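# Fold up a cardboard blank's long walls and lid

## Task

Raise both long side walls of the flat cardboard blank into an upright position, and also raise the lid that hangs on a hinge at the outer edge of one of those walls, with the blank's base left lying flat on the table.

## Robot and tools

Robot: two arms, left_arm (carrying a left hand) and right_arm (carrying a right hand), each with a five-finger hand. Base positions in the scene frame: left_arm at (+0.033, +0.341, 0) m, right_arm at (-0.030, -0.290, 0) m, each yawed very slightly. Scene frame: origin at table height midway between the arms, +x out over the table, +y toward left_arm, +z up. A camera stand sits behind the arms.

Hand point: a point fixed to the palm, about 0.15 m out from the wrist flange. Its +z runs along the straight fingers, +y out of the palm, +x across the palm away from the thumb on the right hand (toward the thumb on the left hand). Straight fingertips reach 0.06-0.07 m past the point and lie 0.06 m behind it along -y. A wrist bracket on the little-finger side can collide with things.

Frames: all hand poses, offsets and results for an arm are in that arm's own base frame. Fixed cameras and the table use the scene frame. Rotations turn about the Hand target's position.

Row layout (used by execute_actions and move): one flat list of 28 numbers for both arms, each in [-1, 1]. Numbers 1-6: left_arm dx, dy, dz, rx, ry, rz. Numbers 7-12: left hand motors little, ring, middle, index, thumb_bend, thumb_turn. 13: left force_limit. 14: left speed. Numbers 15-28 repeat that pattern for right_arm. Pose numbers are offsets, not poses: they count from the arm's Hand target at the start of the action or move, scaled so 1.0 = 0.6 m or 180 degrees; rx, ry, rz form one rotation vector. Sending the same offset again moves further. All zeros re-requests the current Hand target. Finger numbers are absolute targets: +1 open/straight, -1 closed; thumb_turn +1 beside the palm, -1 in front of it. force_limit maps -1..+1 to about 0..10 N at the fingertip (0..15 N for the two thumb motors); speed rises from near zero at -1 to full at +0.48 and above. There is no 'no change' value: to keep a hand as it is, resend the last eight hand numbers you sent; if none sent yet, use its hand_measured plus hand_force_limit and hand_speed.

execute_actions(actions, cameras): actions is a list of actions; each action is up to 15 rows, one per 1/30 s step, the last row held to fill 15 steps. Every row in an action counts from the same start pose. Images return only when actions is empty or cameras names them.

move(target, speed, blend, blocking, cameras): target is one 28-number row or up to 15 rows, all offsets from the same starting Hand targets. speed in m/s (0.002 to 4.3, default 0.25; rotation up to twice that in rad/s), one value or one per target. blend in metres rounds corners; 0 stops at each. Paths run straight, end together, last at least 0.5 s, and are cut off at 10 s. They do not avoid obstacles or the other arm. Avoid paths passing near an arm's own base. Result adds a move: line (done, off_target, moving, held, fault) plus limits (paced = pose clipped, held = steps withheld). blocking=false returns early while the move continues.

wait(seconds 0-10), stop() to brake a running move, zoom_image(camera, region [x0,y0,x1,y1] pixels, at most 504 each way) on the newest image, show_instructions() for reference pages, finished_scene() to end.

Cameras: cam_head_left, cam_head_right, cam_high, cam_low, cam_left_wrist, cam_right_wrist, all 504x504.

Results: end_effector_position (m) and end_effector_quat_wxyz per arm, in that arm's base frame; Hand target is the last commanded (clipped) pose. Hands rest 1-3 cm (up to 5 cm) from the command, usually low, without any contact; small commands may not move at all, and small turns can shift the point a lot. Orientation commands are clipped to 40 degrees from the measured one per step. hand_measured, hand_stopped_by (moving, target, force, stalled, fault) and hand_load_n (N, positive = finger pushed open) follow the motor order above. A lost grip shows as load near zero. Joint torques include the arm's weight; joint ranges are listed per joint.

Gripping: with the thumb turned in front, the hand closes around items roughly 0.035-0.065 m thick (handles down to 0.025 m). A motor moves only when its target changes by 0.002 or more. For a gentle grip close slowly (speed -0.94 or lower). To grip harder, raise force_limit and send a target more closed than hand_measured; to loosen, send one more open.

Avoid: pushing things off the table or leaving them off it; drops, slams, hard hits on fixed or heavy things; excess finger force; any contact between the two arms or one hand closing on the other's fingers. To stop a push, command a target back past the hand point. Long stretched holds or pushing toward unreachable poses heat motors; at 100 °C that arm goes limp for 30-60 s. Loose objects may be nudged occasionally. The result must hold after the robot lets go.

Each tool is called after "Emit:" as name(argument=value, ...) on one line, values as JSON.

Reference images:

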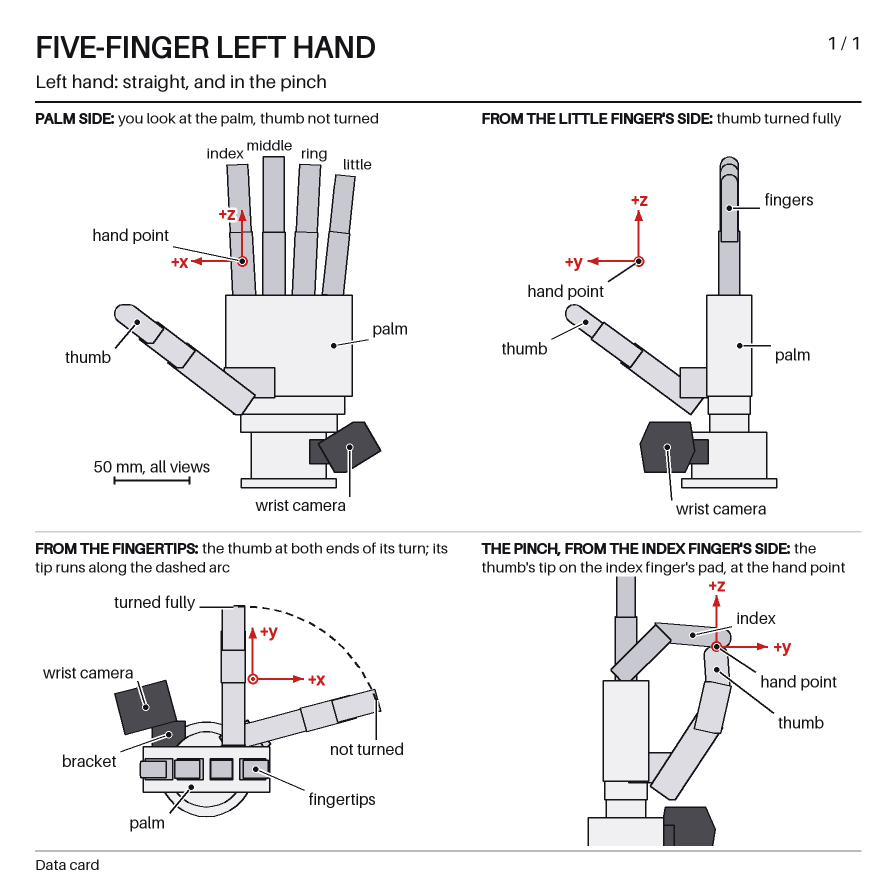

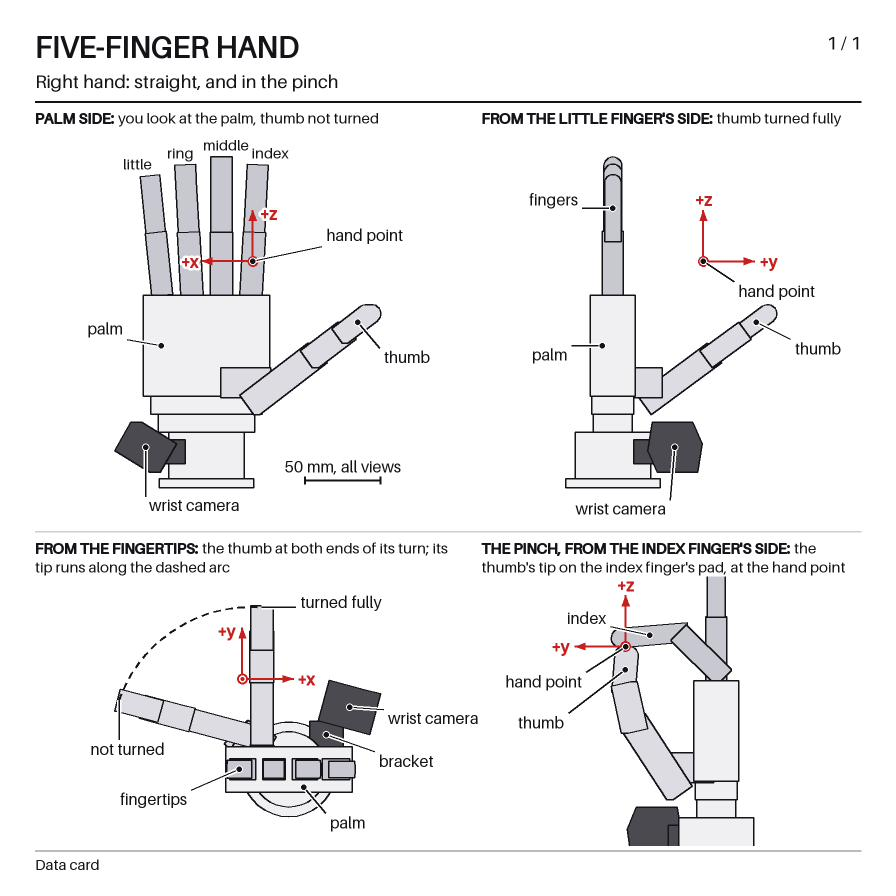

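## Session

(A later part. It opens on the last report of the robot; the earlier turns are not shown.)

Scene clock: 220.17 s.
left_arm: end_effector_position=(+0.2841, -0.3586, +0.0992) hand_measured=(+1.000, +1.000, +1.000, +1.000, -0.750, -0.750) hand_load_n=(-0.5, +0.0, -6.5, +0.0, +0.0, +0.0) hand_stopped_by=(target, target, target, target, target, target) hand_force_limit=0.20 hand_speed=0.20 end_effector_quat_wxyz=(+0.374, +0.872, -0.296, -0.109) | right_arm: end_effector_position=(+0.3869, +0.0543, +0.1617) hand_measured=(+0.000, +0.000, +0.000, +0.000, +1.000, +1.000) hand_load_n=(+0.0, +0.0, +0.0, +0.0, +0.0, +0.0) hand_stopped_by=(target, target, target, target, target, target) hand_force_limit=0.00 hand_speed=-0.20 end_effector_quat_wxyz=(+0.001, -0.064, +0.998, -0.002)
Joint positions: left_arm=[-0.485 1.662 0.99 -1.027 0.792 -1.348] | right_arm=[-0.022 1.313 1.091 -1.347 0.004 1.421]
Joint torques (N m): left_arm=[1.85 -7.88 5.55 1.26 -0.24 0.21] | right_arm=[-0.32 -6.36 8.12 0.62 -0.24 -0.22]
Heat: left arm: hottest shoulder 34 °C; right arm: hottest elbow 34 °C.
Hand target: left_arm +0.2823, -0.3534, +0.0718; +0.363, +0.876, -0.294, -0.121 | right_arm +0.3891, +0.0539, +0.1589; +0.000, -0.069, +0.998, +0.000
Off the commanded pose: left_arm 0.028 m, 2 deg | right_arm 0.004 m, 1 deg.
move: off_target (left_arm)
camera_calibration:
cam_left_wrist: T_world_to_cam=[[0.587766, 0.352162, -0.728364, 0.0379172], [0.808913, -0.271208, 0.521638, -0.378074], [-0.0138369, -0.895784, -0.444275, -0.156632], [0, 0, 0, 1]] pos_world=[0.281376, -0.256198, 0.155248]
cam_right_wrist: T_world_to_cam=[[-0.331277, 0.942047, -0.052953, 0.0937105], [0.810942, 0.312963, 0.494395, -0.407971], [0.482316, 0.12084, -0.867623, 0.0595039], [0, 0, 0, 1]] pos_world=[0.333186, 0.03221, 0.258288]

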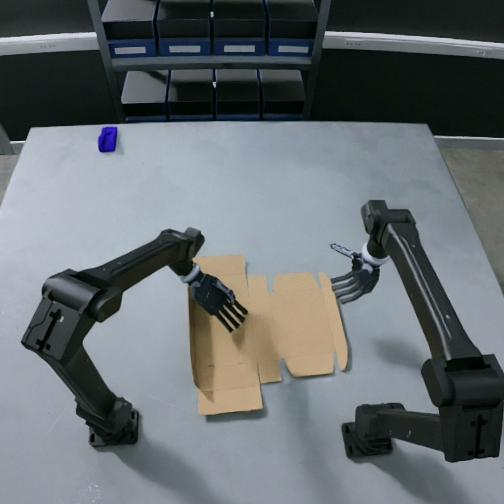

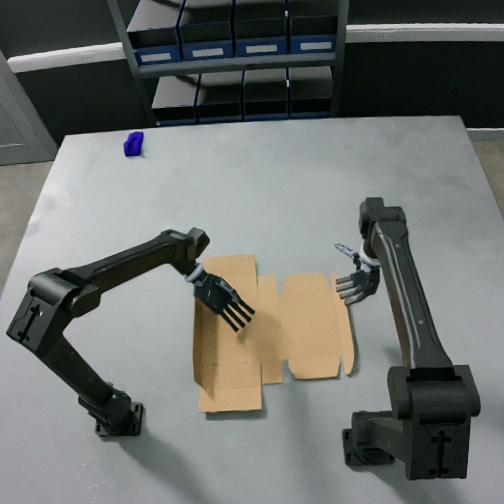

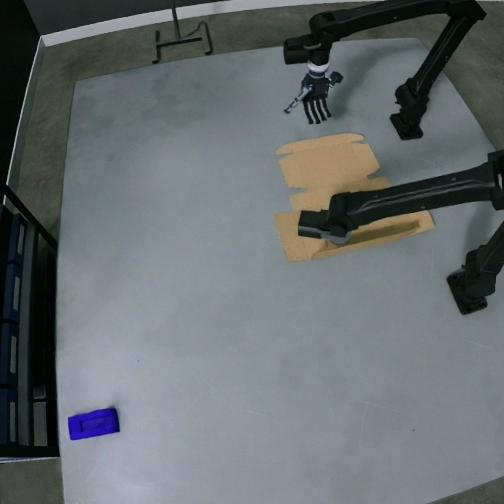

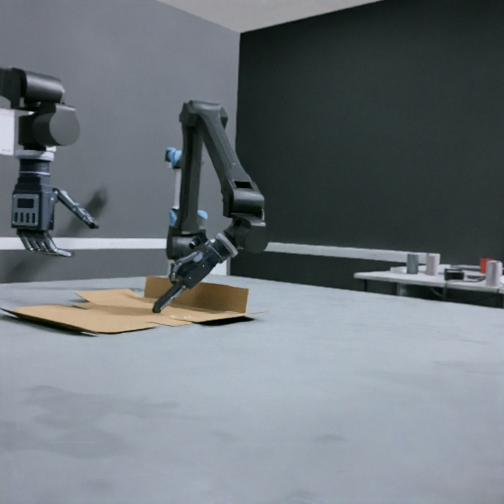

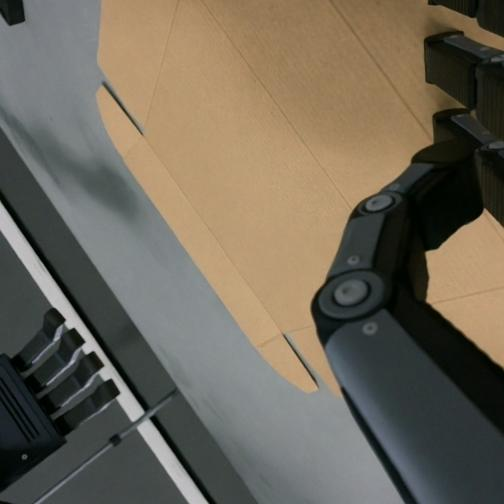

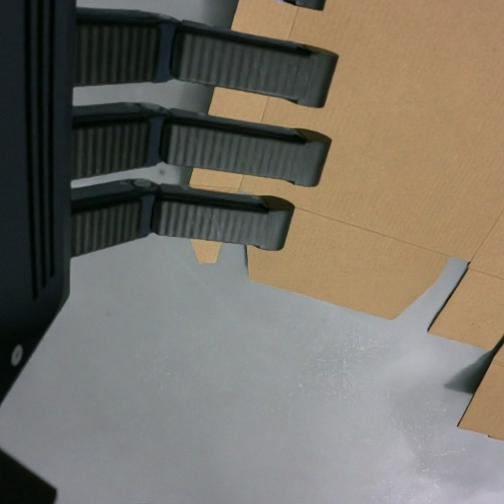

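Emit:
move(target=[[0, 0, 0.139, 0, 0, 0, 1, 1, 0.88, 1, -0.75, -0.75, 0.2, 0.2, -0.018, -0.148, 0.0, 0, 0, -0.036, 0, 0, 0, 0, 1, 1, 0, -0.2], [0, 0.047, 0.139, 0, 0, 0, 1, 1, 0.88, 1, -0.75, -0.75, 0.2, 0.2, -0.018, -0.148, -0.213, 0, 0, -0.036, 0, 0, 0, 0, 1, 1, 0, -0.2], [0, 0.047, -0.028, 0, 0, 0, 1, 1, 0.88, 1, -0.75, -0.75, 0.2, 0.2, -0.018, -0.148, -0.213, 0, 0, -0.036, 0, 0, 0, 0, 1, 1, 0, -0.2], [0, 0.047, -0.028, 0, 0, 0, 1, 1, 0.88, 1, -0.75, -0.75, 0.2, 0.2, -0.018, -0.075, -0.213, 0, 0, -0.036, 0, 0, 0, 0, 1, 1, 0, -0.2]], speed=[0.2, 0.15, 0.08, 0.06], blend=[0.0, 0, 0, 0], cameras=["all"])

Emit:
zoom_image(camera="cam_head_left", region=[180, 225, 380, 425])

Scene clock: 228.50 s.
left_arm: end_effector_position=(+0.2822, -0.3341, +0.0946) hand_measured=(+1.000, +1.000, +0.880, +1.000, -0.750, -0.750) hand_load_n=(+0.0, -13.0, +0.0, +0.0, +0.0, +0.0) hand_stopped_by=(target, target, target, target, target, target) hand_force_limit=0.20 hand_speed=0.20 end_effector_quat_wxyz=(+0.381, +0.869, -0.297, -0.108) | right_arm: end_effector_position=(+0.3787, +0.0045, +0.0321) hand_measured=(+0.000, +0.000, +0.000, +0.000, +1.000, +1.000) hand_load_n=(+0.0, +0.0, -1.0, +0.0, +0.0, +0.0) hand_stopped_by=(target, target, target, target, target, target) hand_force_limit=0.00 hand_speed=-0.20 end_effector_quat_wxyz=(-0.003, -0.015, +1.000, -0.001)
Joint positions: left_arm=[-0.43 1.657 0.957 -1.053 0.797 -1.265] | right_arm=[-0.158 1.439 0.844 -0.981 0.003 1.384]
Joint torques (N m): left_arm=[2.43 -6.36 4.77 1.91 -0.87 0.23] | right_arm=[0.91 -8 6.12 0.75 -0.18 0.14]
Heat: left arm: hottest shoulder 34 °C; right arm: hottest elbow 34 °C.
Hand target: left_arm +0.2824, -0.3252, +0.0551; +0.363, +0.876, -0.293, -0.121 | right_arm +0.3784, +0.0088, +0.0311; +0.000, -0.012, +1.000, +0.000
Off the commanded pose: left_arm 0.041 m, 3 deg | right_arm 0.005 m, 0 deg.
move: off_target (left_arm)
camera_calibration:
cam_left_wrist: T_world_to_cam=[[0.587323, 0.340183, -0.734389, 0.0237065], [0.809188, -0.265126, 0.524331, -0.365783], [-0.0163372, -0.90221, -0.430987, -0.139484], [0, 0, 0, 1]] pos_world=[0.279785, -0.230887, 0.149085]
cam_right_wrist: T_world_to_cam=[[-0.237071, 0.9703, -0.0481092, 0.0951322], [0.841714, 0.229877, 0.488542, -0.332719], [0.485092, 0.0753249, -0.871213, -0.0437868], [0, 0, 0, 1]] pos_world=[0.323848, -0.0125243, 0.128976]

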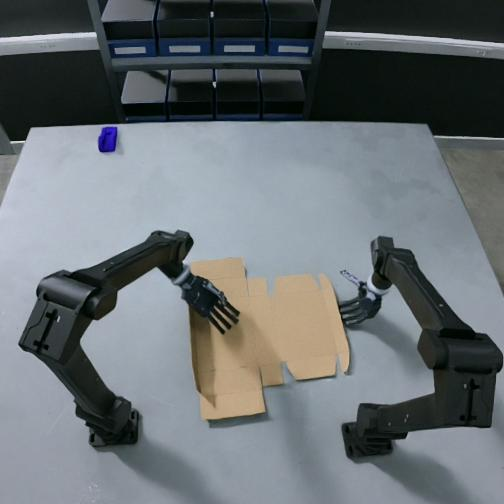

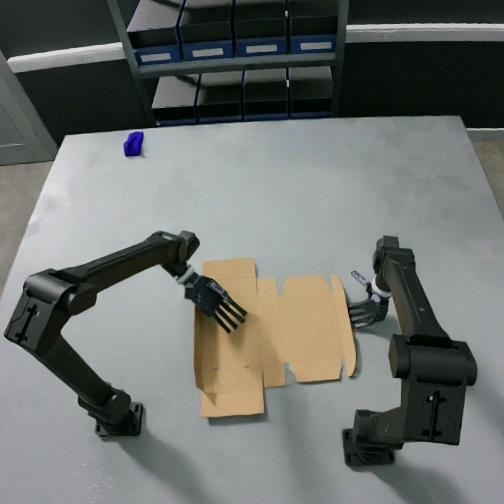

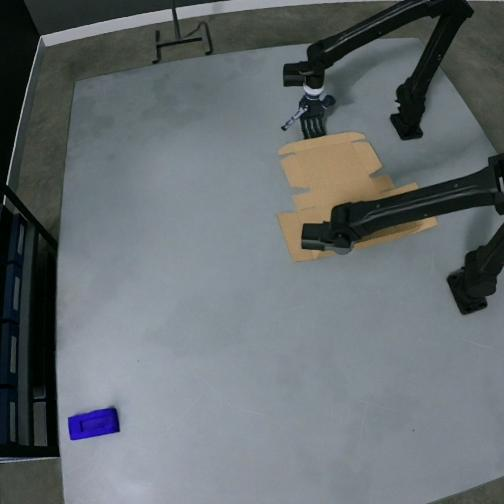

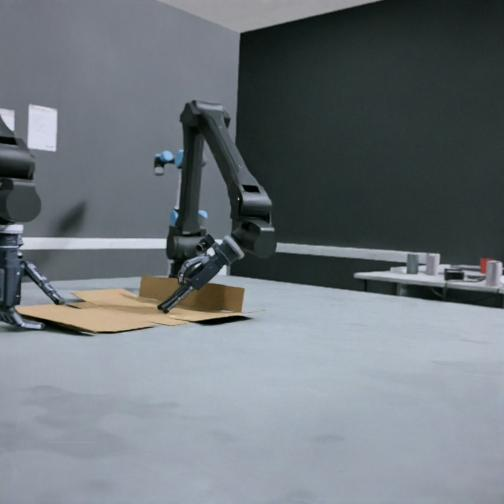

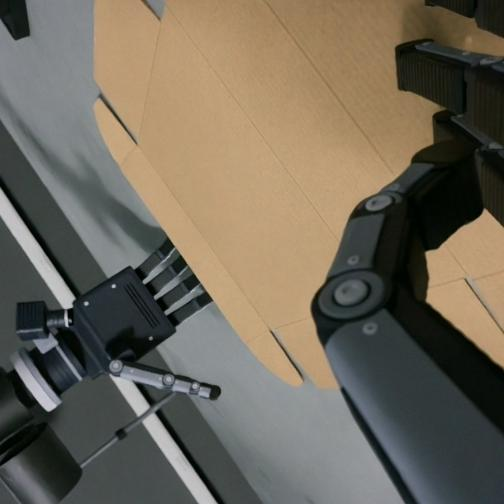

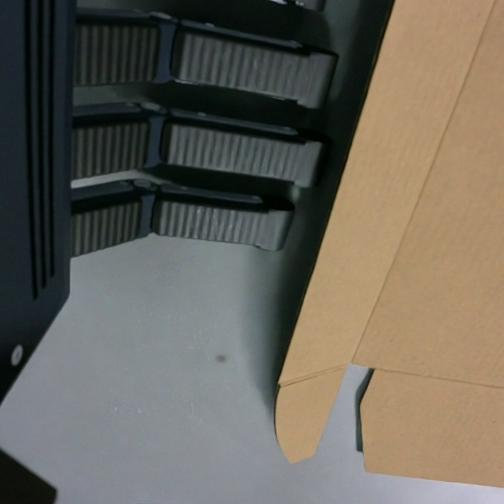

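Scaled by 2.520 from the camera's 504x504 image, which has a finer 720x720 frame.

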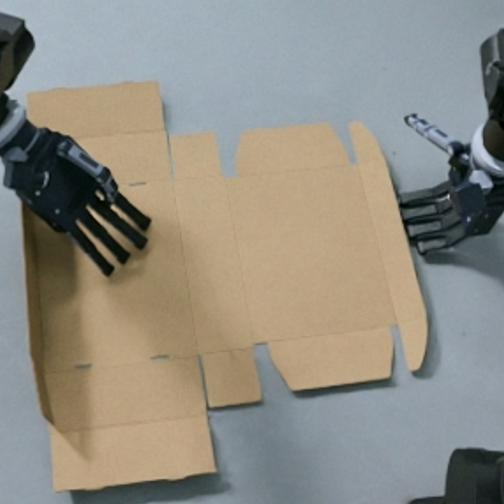

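Emit:
move(target=[[0, 0, 0.01, 0, 0, 0, 1, 0.92, 0.88, 1, -0.75, -0.75, 0.2, 0.2, 0, 0.0803, 0.1015, 0, 0, 0, 0, 0, 0, 0, 1, 1, 0, -0.2], [0, 0, 0.01, 0, 0, 0, 1, 0.92, 0.88, 1, -0.75, -0.75, 0.2, 0.2, 0, 0.142, 0.173, 0, 0, 0, 0, 0, 0, 0, 1, 1, 0, -0.2], [0, 0, 0.01, 0, 0, 0, 1, 0.92, 0.88, 1, -0.75, -0.75, 0.2, 0.2, 0, 0.2087, 0.228, 0, 0, 0, 0, 0, 0, 0, 1, 1, 0, -0.2], [0, 0, 0.01, 0, 0, 0, 1, 0.92, 0.88, 1, -0.75, -0.75, 0.2, 0.2, 0, 0.292, 0.248, 0, 0, 0, 0, 0, 0, 0, 1, 1, 0, -0.2]], speed=[0.08, 0.1, 0.1, 0.1], blend=[0.01, 0.01, 0.01, 0], cameras=["all"])

Emit:
zoom_image(camera="cam_low", region=[0, 150, 250, 350])

Scene clock: 233.93 s.
left_arm: end_effector_position=(+0.2872, -0.3300, +0.0934) hand_measured=(+1.000, +0.920, +0.880, +1.000, -0.750, -0.750) hand_load_n=(+0.0, +0.0, +0.0, -7.5, +0.0, -0.5) hand_stopped_by=(target, target, target, target, target, target) hand_force_limit=0.20 hand_speed=0.20 end_effector_quat_wxyz=(+0.380, +0.869, -0.301, -0.098) | right_arm: end_effector_position=(+0.3603, +0.1663, +0.1670) hand_measured=(+0.000, +0.000, +0.000, +0.000, +1.000, +1.000) hand_load_n=(+0.0, +0.0, +5.5, +0.0, +0.5, -4.0) hand_stopped_by=(target, target, target, target, target, target) hand_force_limit=0.00 hand_speed=-0.20 end_effector_quat_wxyz=(-0.014, -0.023, +1.000, -0.015)
Joint positions: left_arm=[-0.417 1.658 0.957 -1.044 0.791 -1.248] | right_arm=[0.318 1.293 1.094 -1.406 0.021 1.844]
Joint torques (N m): left_arm=[1.44 -7 5.29 1.01 -0.65 0.06] | right_arm=[1.85 -5.25 11.52 0.66 -0.83 0.38]
Heat: left arm: hottest shoulder 34 °C; right arm: hottest elbow 34 °C.
Hand target: left_arm +0.2824, -0.3252, +0.0611; +0.363, +0.876, -0.294, -0.121 | right_arm +0.3783, +0.1841, +0.1799; +0.000, -0.012, +1.000, +0.000
Off the commanded pose: left_arm 0.033 m, 4 deg | right_arm 0.028 m, 3 deg.
move: off_target (left_arm, right_arm); blend cut to 0 m at target 1
camera_calibration:
cam_left_wrist: T_world_to_cam=[[0.602124, 0.337108, -0.723744, 0.012162], [0.798377, -0.261543, 0.542392, -0.365489], [-0.00644517, -0.904408, -0.426621, -0.140198], [0, 0, 0, 1]] pos_world=[0.283571, -0.226487, 0.147229]
cam_right_wrist: T_world_to_cam=[[-0.253925, 0.964652, -0.0704837, -0.0489731], [0.847834, 0.257062, 0.463785, -0.422956], [0.46551, 0.0580079, -0.88314, 0.0824815], [0, 0, 0, 1]] pos_world=[0.307766, 0.151183, 0.265552]

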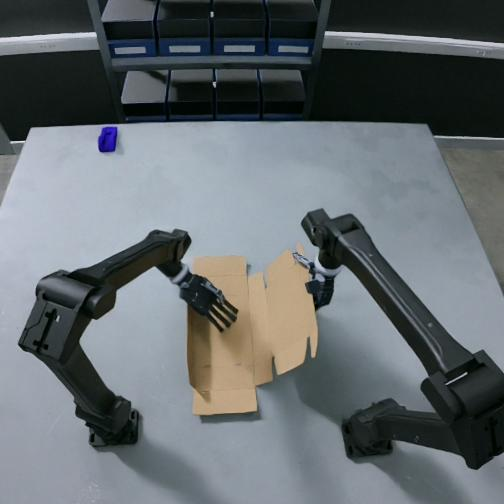

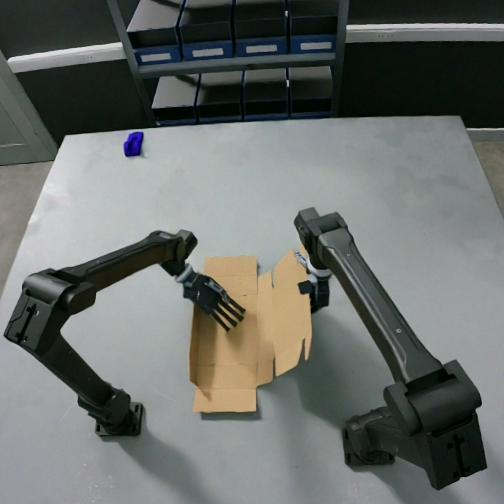

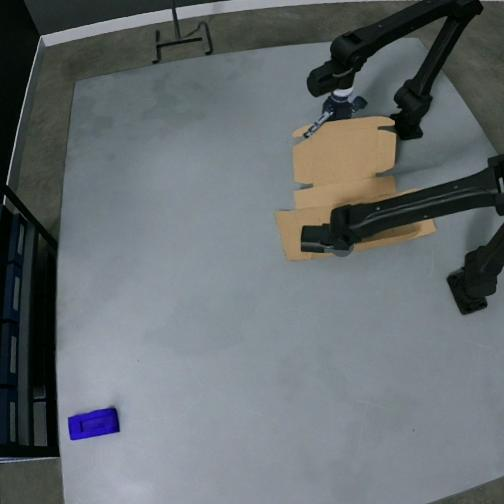

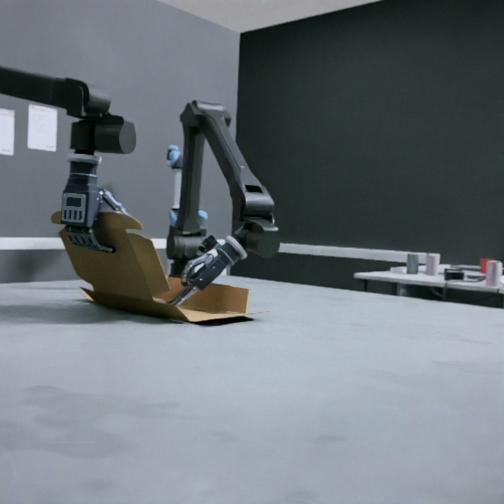

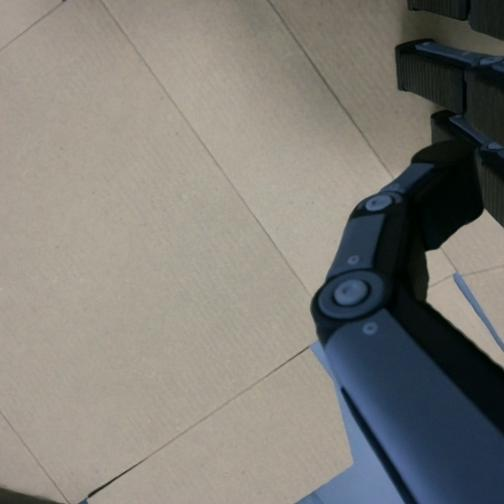

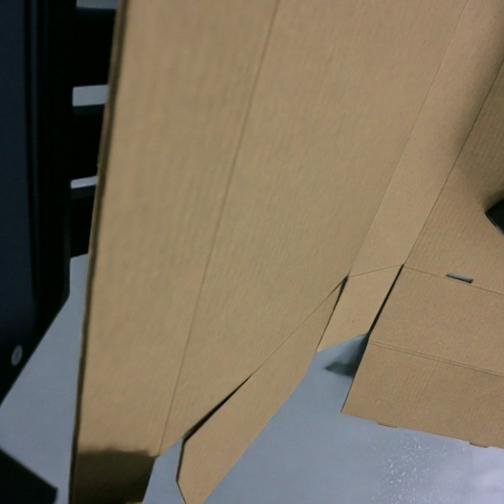

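Scaled by 2.016 from the camera's 504x504 image, which has a finer 720x720 frame.

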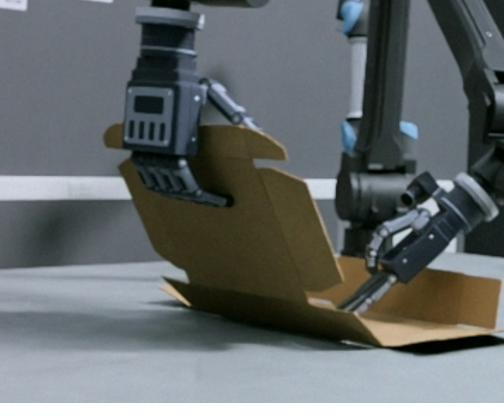

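Emit:
zoom_image(camera="cam_head_left", region=[180, 225, 380, 425])

Scaled by 2.520 from the camera's 504x504 image, which has a finer 720x720 frame.

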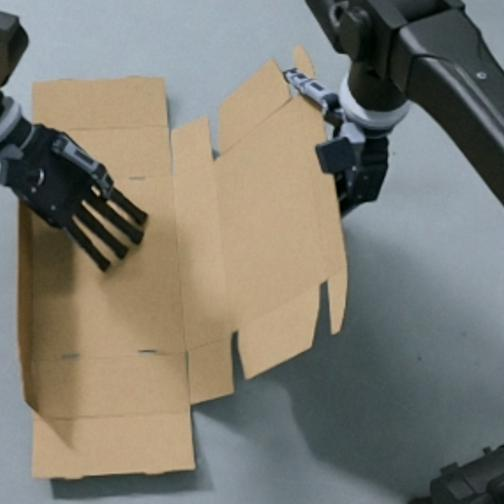

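Emit:
move(target=[[0, 0, 0, 0, 0, 0, 1, 0.92, 0.88, 1, -0.75, -0.75, 0.2, 0.2, 0, 0.07, -0.003, 0, 0, 0, 0, 0, 0, 0, 1, 1, 0, -0.2], [0, 0, 0, 0, 0, 0, 1, 0.92, 0.88, 1, -0.75, -0.75, 0.2, 0.2, 0, 0.13, -0.025, 0, 0, 0, 0, 0, 0, 0, 1, 1, 0, -0.2]], speed=[0.1, 0.1], blend=[0.01, 0], cameras=["all"])

Emit:
zoom_image(camera="cam_low", region=[0, 150, 250, 350])

Emit:
zoom_image(camera="cam_head_left", region=[180, 225, 380, 425])

Scene clock: 236.13 s.
left_arm: end_effector_position=(+0.2962, -0.3230, +0.0924) hand_measured=(+1.000, +0.920, +0.880, +1.000, -0.750, -0.750) hand_load_n=(+0.0, +0.0, +0.0, -5.5, +0.0, +0.0) hand_stopped_by=(target, target, target, target, target, target) hand_force_limit=0.20 hand_speed=0.20 end_effector_quat_wxyz=(+0.379, +0.873, -0.293, -0.090) | right_arm: end_effector_position=(+0.3524, +0.2327, +0.1573) hand_measured=(+0.000, +0.000, +0.000, +0.000, +1.000, +1.000) hand_load_n=(+0.0, +0.0, +0.0, +8.0, +1.0, -11.0) hand_stopped_by=(target, target, target, target, target, target) hand_force_limit=0.00 hand_speed=-0.20 end_effector_quat_wxyz=(-0.022, -0.030, +0.999, -0.029)
Joint positions: left_arm=[-0.392 1.658 0.957 -1.036 0.787 -1.248] | right_arm=[0.502 1.37 1.144 -1.411 0.032 2.014]
Joint torques (N m): left_arm=[-0.32 -7.12 5.35 0.64 -0.53 0.09] | right_arm=[1.73 -5.13 11.38 2.28 -1.25 0.52]
Heat: left arm: hottest shoulder 34 °C; right arm: hottest elbow 35 °C.
Hand target: left_arm +0.2824, -0.3252, +0.0610; +0.363, +0.876, -0.294, -0.121 | right_arm +0.3783, +0.2620, +0.1648; +0.000, -0.012, +1.000, +0.000
Off the commanded pose: left_arm 0.034 m, 4 deg | right_arm 0.040 m, 5 deg.
move: off_target (left_arm, right_arm)
camera_calibration:
cam_left_wrist: T_world_to_cam=[[0.600793, 0.351749, -0.717858, 0.008295], [0.799191, -0.243554, 0.549522, -0.365418], [0.0184568, -0.903855, -0.42744, -0.141405], [0, 0, 0, 1]] pos_world=[0.289665, -0.219726, 0.146318]
cam_right_wrist: T_world_to_cam=[[-0.269559, 0.958398, -0.0938723, -0.105092], [0.851174, 0.282717, 0.442238, -0.432583], [0.450379, 0.0393076, -0.891972, 0.0847538], [0, 0, 0, 1]] pos_world=[0.301704, 0.219687, 0.257037]

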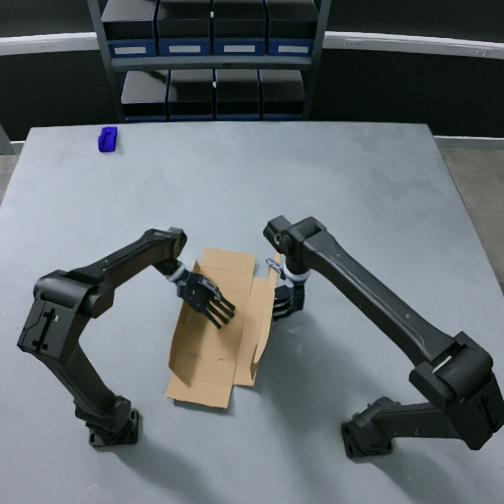

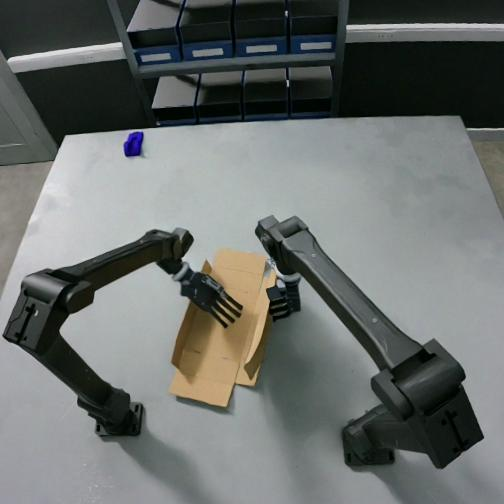

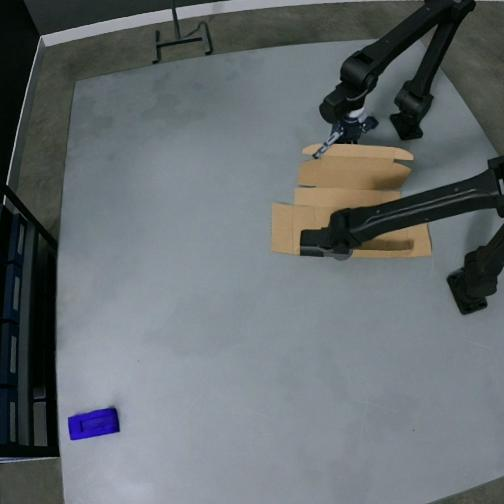

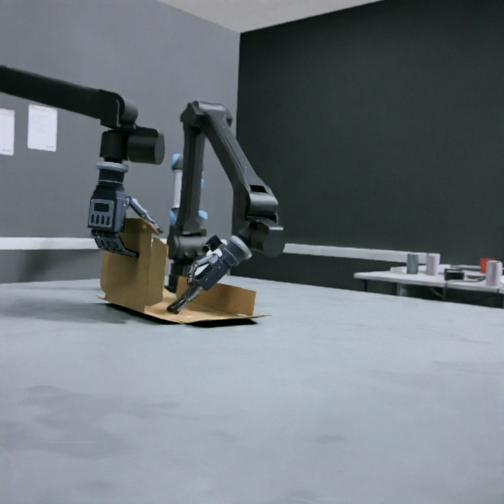

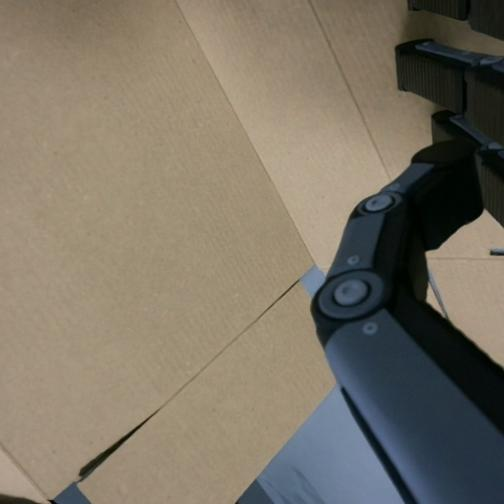

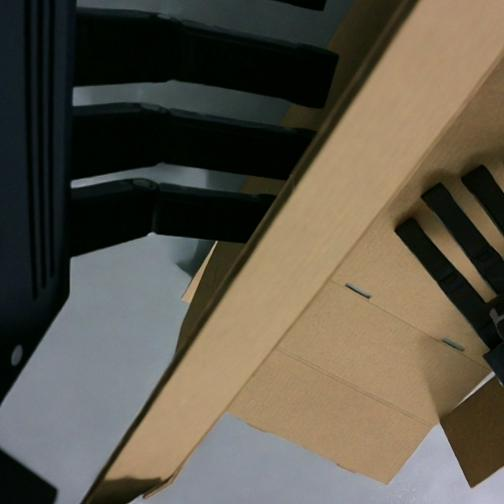

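Scaled by 2.016 from the camera's 504x504 image, which has a finer 720x720 frame.

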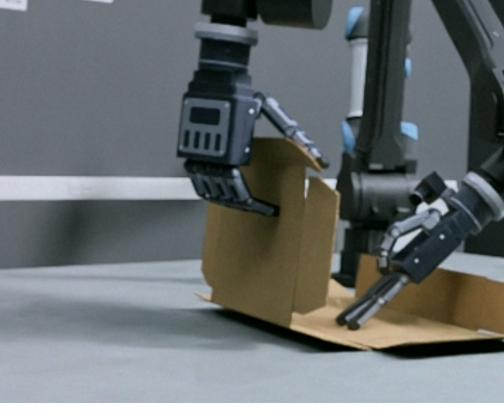

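Scaled by 2.520 from the camera's 504x504 image, which has a finer 720x720 frame.

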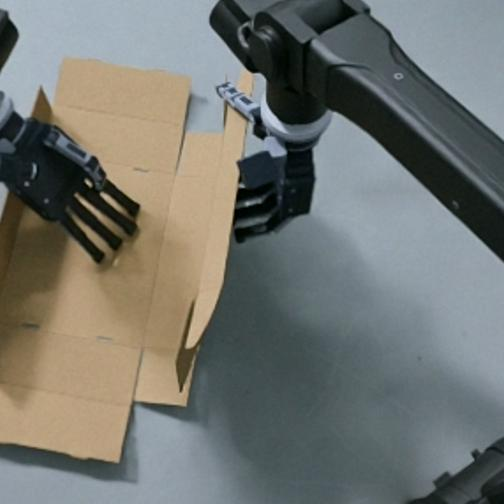

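Emit:
move(target=[[0, 0, 0, 0, 0, 0, 1, 0.92, 0.88, 1, -0.75, -0.75, 0.2, 0.2, -0.02, -0.05, 0.02, 0.125, -0.01, -0.03, 0.5, 0.5, 0.5, 0.5, 1, 1, 0, 0], [0, 0, 0, 0, 0, 0, 1, 0.92, 0.88, 1, -0.75, -0.75, 0.2, 0.2, -0.034, -0.087, 0.047, 0.25, -0.019, -0.06, 1, 1, 1, 1, 1, 1, 0, 0]], speed=[0.15, 0.15], blend=[0.0, 0], cameras=["all"])

Emit:
zoom_image(camera="cam_low", region=[0, 150, 250, 350])

Emit:
zoom_image(camera="cam_head_left", region=[160, 225, 360, 425])

Scene clock: 246.23 s.
left_arm: end_effector_position=(+0.2972, -0.3238, +0.0933) hand_measured=(+1.000, +0.920, +0.880, +1.000, -0.750, -0.750) hand_load_n=(-1.0, +0.5, +0.0, -7.0, +0.0, +0.0) hand_stopped_by=(target, target, target, target, target, target) hand_force_limit=0.20 hand_speed=0.20 end_effector_quat_wxyz=(+0.381, +0.873, -0.293, -0.088) | right_arm: end_effector_position=(+0.3565, +0.2124, +0.1934) hand_measured=(+1.000, +1.000, +1.000, +1.000, +1.000, +1.000) hand_load_n=(+0.0, +0.0, +0.0, +0.0, +0.0, +0.0) hand_stopped_by=(target, target, target, target, target, target) hand_force_limit=0.00 hand_speed=0.00 end_effector_quat_wxyz=(+0.030, +0.074, +0.922, +0.379)
Joint positions: left_arm=[-0.392 1.658 0.958 -1.032 0.79 -1.248] | right_arm=[0.136 1.14 0.757 -0.907 -0.737 1.977]
Joint torques (N m): left_arm=[-0.44 -7.06 5.23 0.47 -0.65 0.09] | right_arm=[-0.62 -5.25 7.43 1.42 -0.73 0.04]
Heat: left arm: hottest shoulder 34 °C; right arm: hottest elbow 35 °C.
Hand target: left_arm +0.2824, -0.3252, +0.0611; +0.363, +0.876, -0.294, -0.121 | right_arm +0.3579, +0.2099, +0.1931; +0.034, +0.080, +0.920, +0.381
Off the commanded pose: left_arm 0.036 m, 4 deg | right_arm 0.003 m, 1 deg.
move: off_target (left_arm)
camera_calibration:
cam_left_wrist: T_world_to_cam=[[0.602684, 0.348587, -0.717816, 0.00700858], [0.797723, -0.240356, 0.553052, -0.365768], [0.0202555, -0.905934, -0.422935, -0.143352], [0, 0, 0, 1]] pos_world=[0.290461, -0.220225, 0.146691]
cam_right_wrist: T_world_to_cam=[[-0.0890968, 0.752658, 0.652355, -0.24613], [0.802074, -0.334108, 0.495025, -0.307985], [0.590542, 0.567342, -0.57392, -0.107671], [0, 0, 0, 1]] pos_world=[0.288681, 0.143438, 0.25123]

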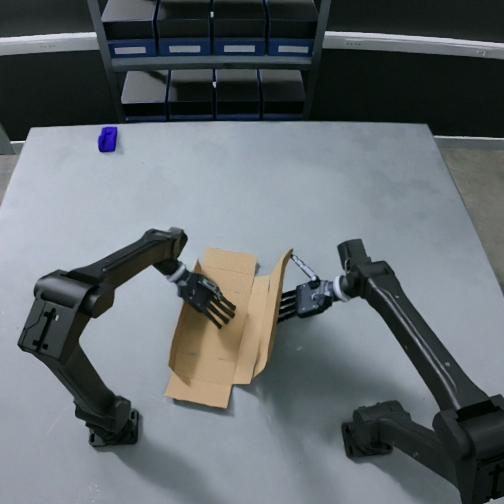

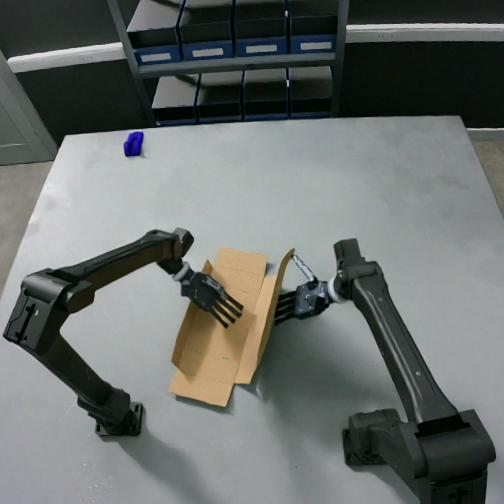

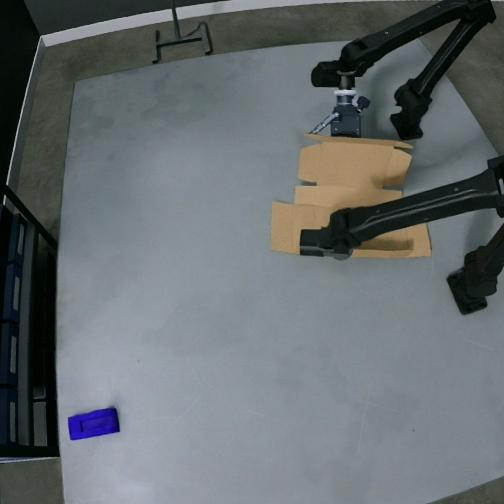

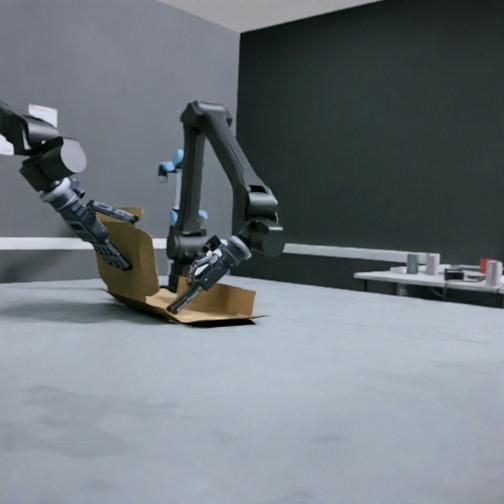

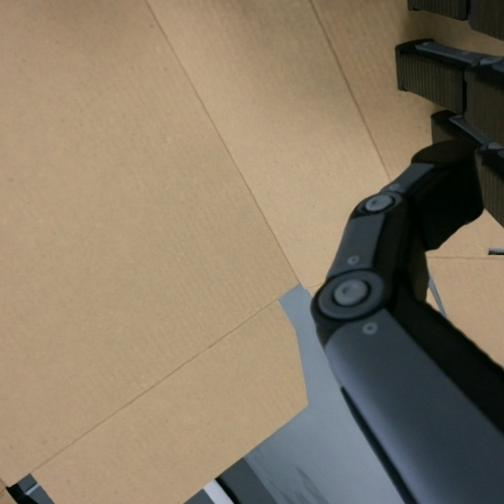

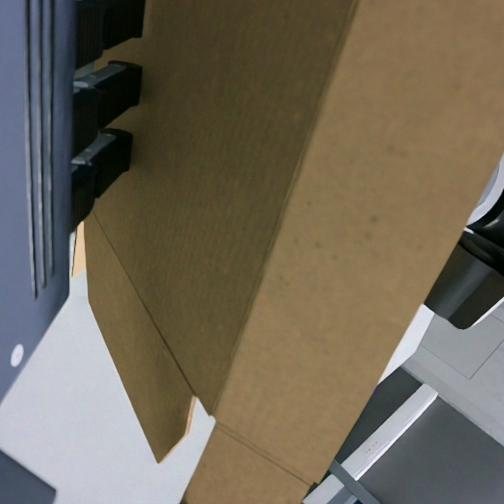

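Scaled by 2.016 from the camera's 504x504 image, which has a finer 720x720 frame.

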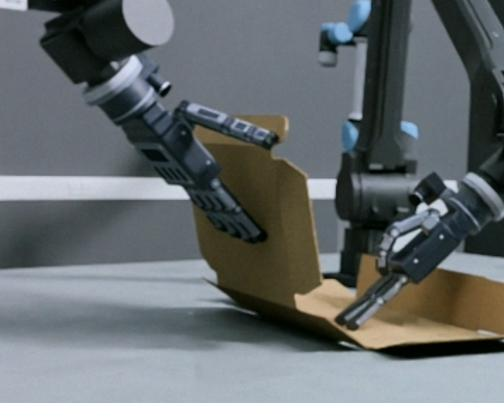

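Scaled by 2.520 from the camera's 504x504 image, which has a finer 720x720 frame.

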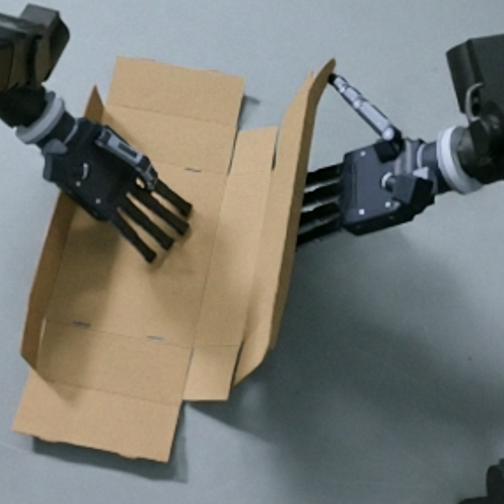

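Emit:
move(target=[[0, 0, 0, 0, 0, 0, 1, 0.92, 0.88, 1, -0.75, -0.75, 0.2, 0.2, -0.033, -0.0265, -0.092, 0, 0, 0, 1, 1, 1, 1, 1, 1, 0, 0], [0, 0, 0, 0, 0, 0, 1, 0.92, 0.88, 1, -0.75, -0.75, 0.2, 0.2, -0.025, 0.005, -0.1535, 0, 0, 0, 1, 1, 1, 1, 1, 1, 0, 0]], speed=[0.12, 0.1], blend=[0.01, 0], cameras=["all"])

Emit:
zoom_image(camera="cam_low", region=[0, 150, 250, 350])

Emit:
zoom_image(camera="cam_head_left", region=[160, 225, 360, 425])

Scene clock: 249.10 s.
left_arm: end_effector_position=(+0.2972, -0.3236, +0.0930) hand_measured=(+1.000, +0.920, +0.880, +1.000, -0.750, -0.750) hand_load_n=(-0.5, +0.0, +0.0, -7.0, +0.0, +0.0) hand_stopped_by=(target, target, target, target, target, target) hand_force_limit=0.20 hand_speed=0.20 end_effector_quat_wxyz=(+0.380, +0.873, -0.293, -0.087) | right_arm: end_effector_position=(+0.3593, +0.1994, +0.1258) hand_measured=(+1.000, +1.000, +1.000, +1.000, +1.000, +1.000) hand_load_n=(+0.0, +0.0, +0.5, +0.0, +1.5, -3.0) hand_stopped_by=(target, target, target, target, target, target) hand_force_limit=0.00 hand_speed=0.00 end_effector_quat_wxyz=(+0.075, +0.074, +0.917, +0.384)
Joint positions: left_arm=[-0.392 1.658 0.958 -1.032 0.788 -1.248] | right_arm=[0.102 1.214 0.585 -0.579 -0.734 1.975]
Joint torques (N m): left_arm=[-0.38 -7.12 5.27 0.46 -0.59 0.08] | right_arm=[3.25 -2.61 5.27 0.92 -0.63 0.2]
Heat: left arm: hottest shoulder 34 °C; right arm: hottest elbow 35 °C.
Hand target: left_arm +0.2824, -0.3252, +0.0610; +0.363, +0.876, -0.294, -0.121 | right_arm +0.3429, +0.2128, +0.1010; +0.034, +0.080, +0.920, +0.381
Off the commanded pose: left_arm 0.035 m, 4 deg | right_arm 0.033 m, 5 deg.
move: off_target (left_arm, right_arm)
camera_calibration:
cam_left_wrist: T_world_to_cam=[[0.603188, 0.349463, -0.716966, 0.00682713], [0.797342, -0.24137, 0.55316, -0.365821], [0.020255, -0.905327, -0.424233, -0.142978], [0, 0, 0, 1]] pos_world=[0.290462, -0.220125, 0.146597]
cam_right_wrist: T_world_to_cam=[[-0.117448, 0.75168, 0.648987, -0.181162], [0.746756, -0.363951, 0.556682, -0.263036], [0.654646, 0.550016, -0.518576, -0.167349], [0, 0, 0, 1]] pos_world=[0.284701, 0.132488, 0.177216]

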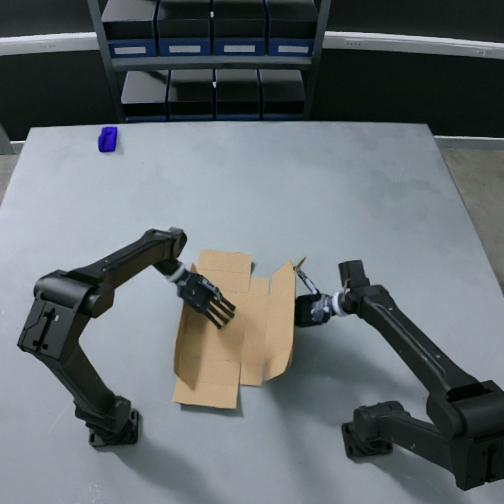

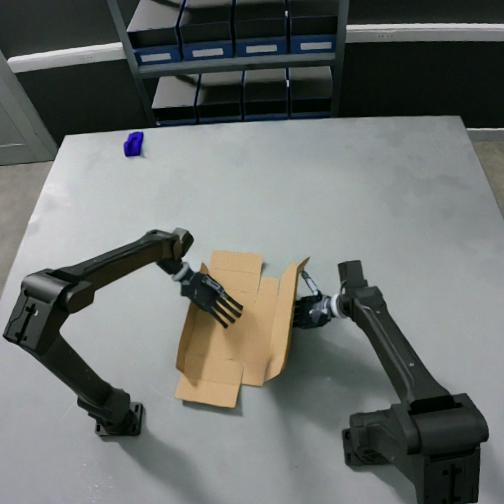

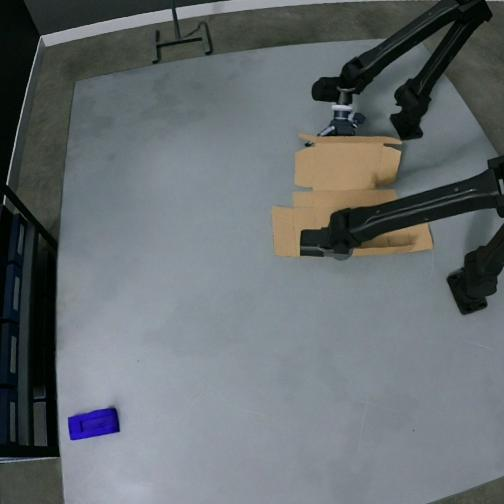

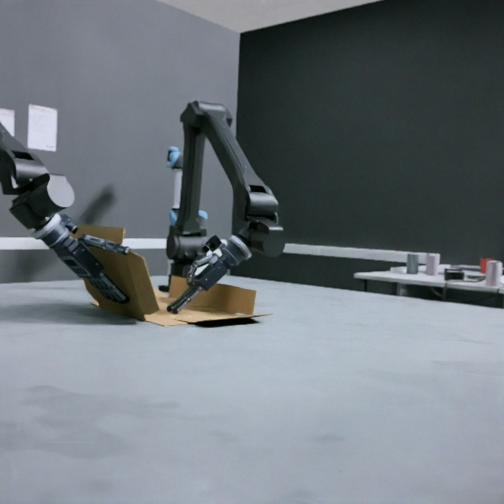

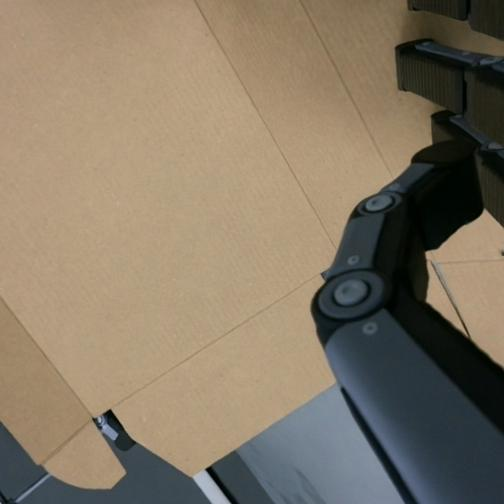

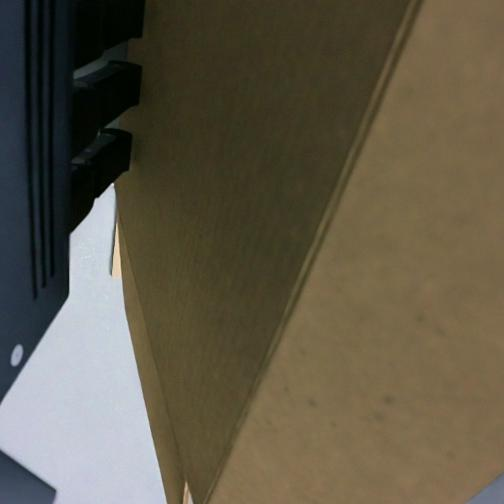

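Scaled by 2.016 from the camera's 504x504 image, which has a finer 720x720 frame.

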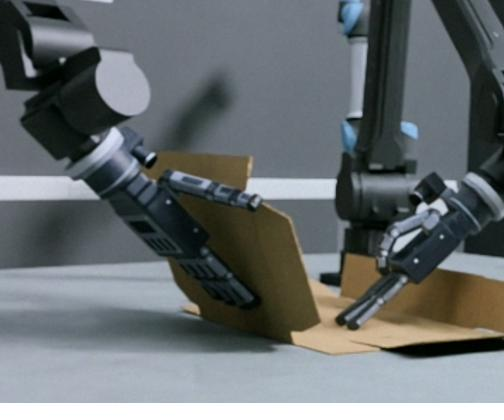

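Scaled by 2.520 from the camera's 504x504 image, which has a finer 720x720 frame.

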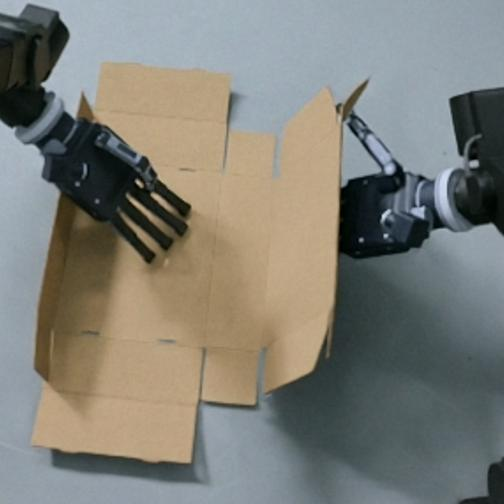

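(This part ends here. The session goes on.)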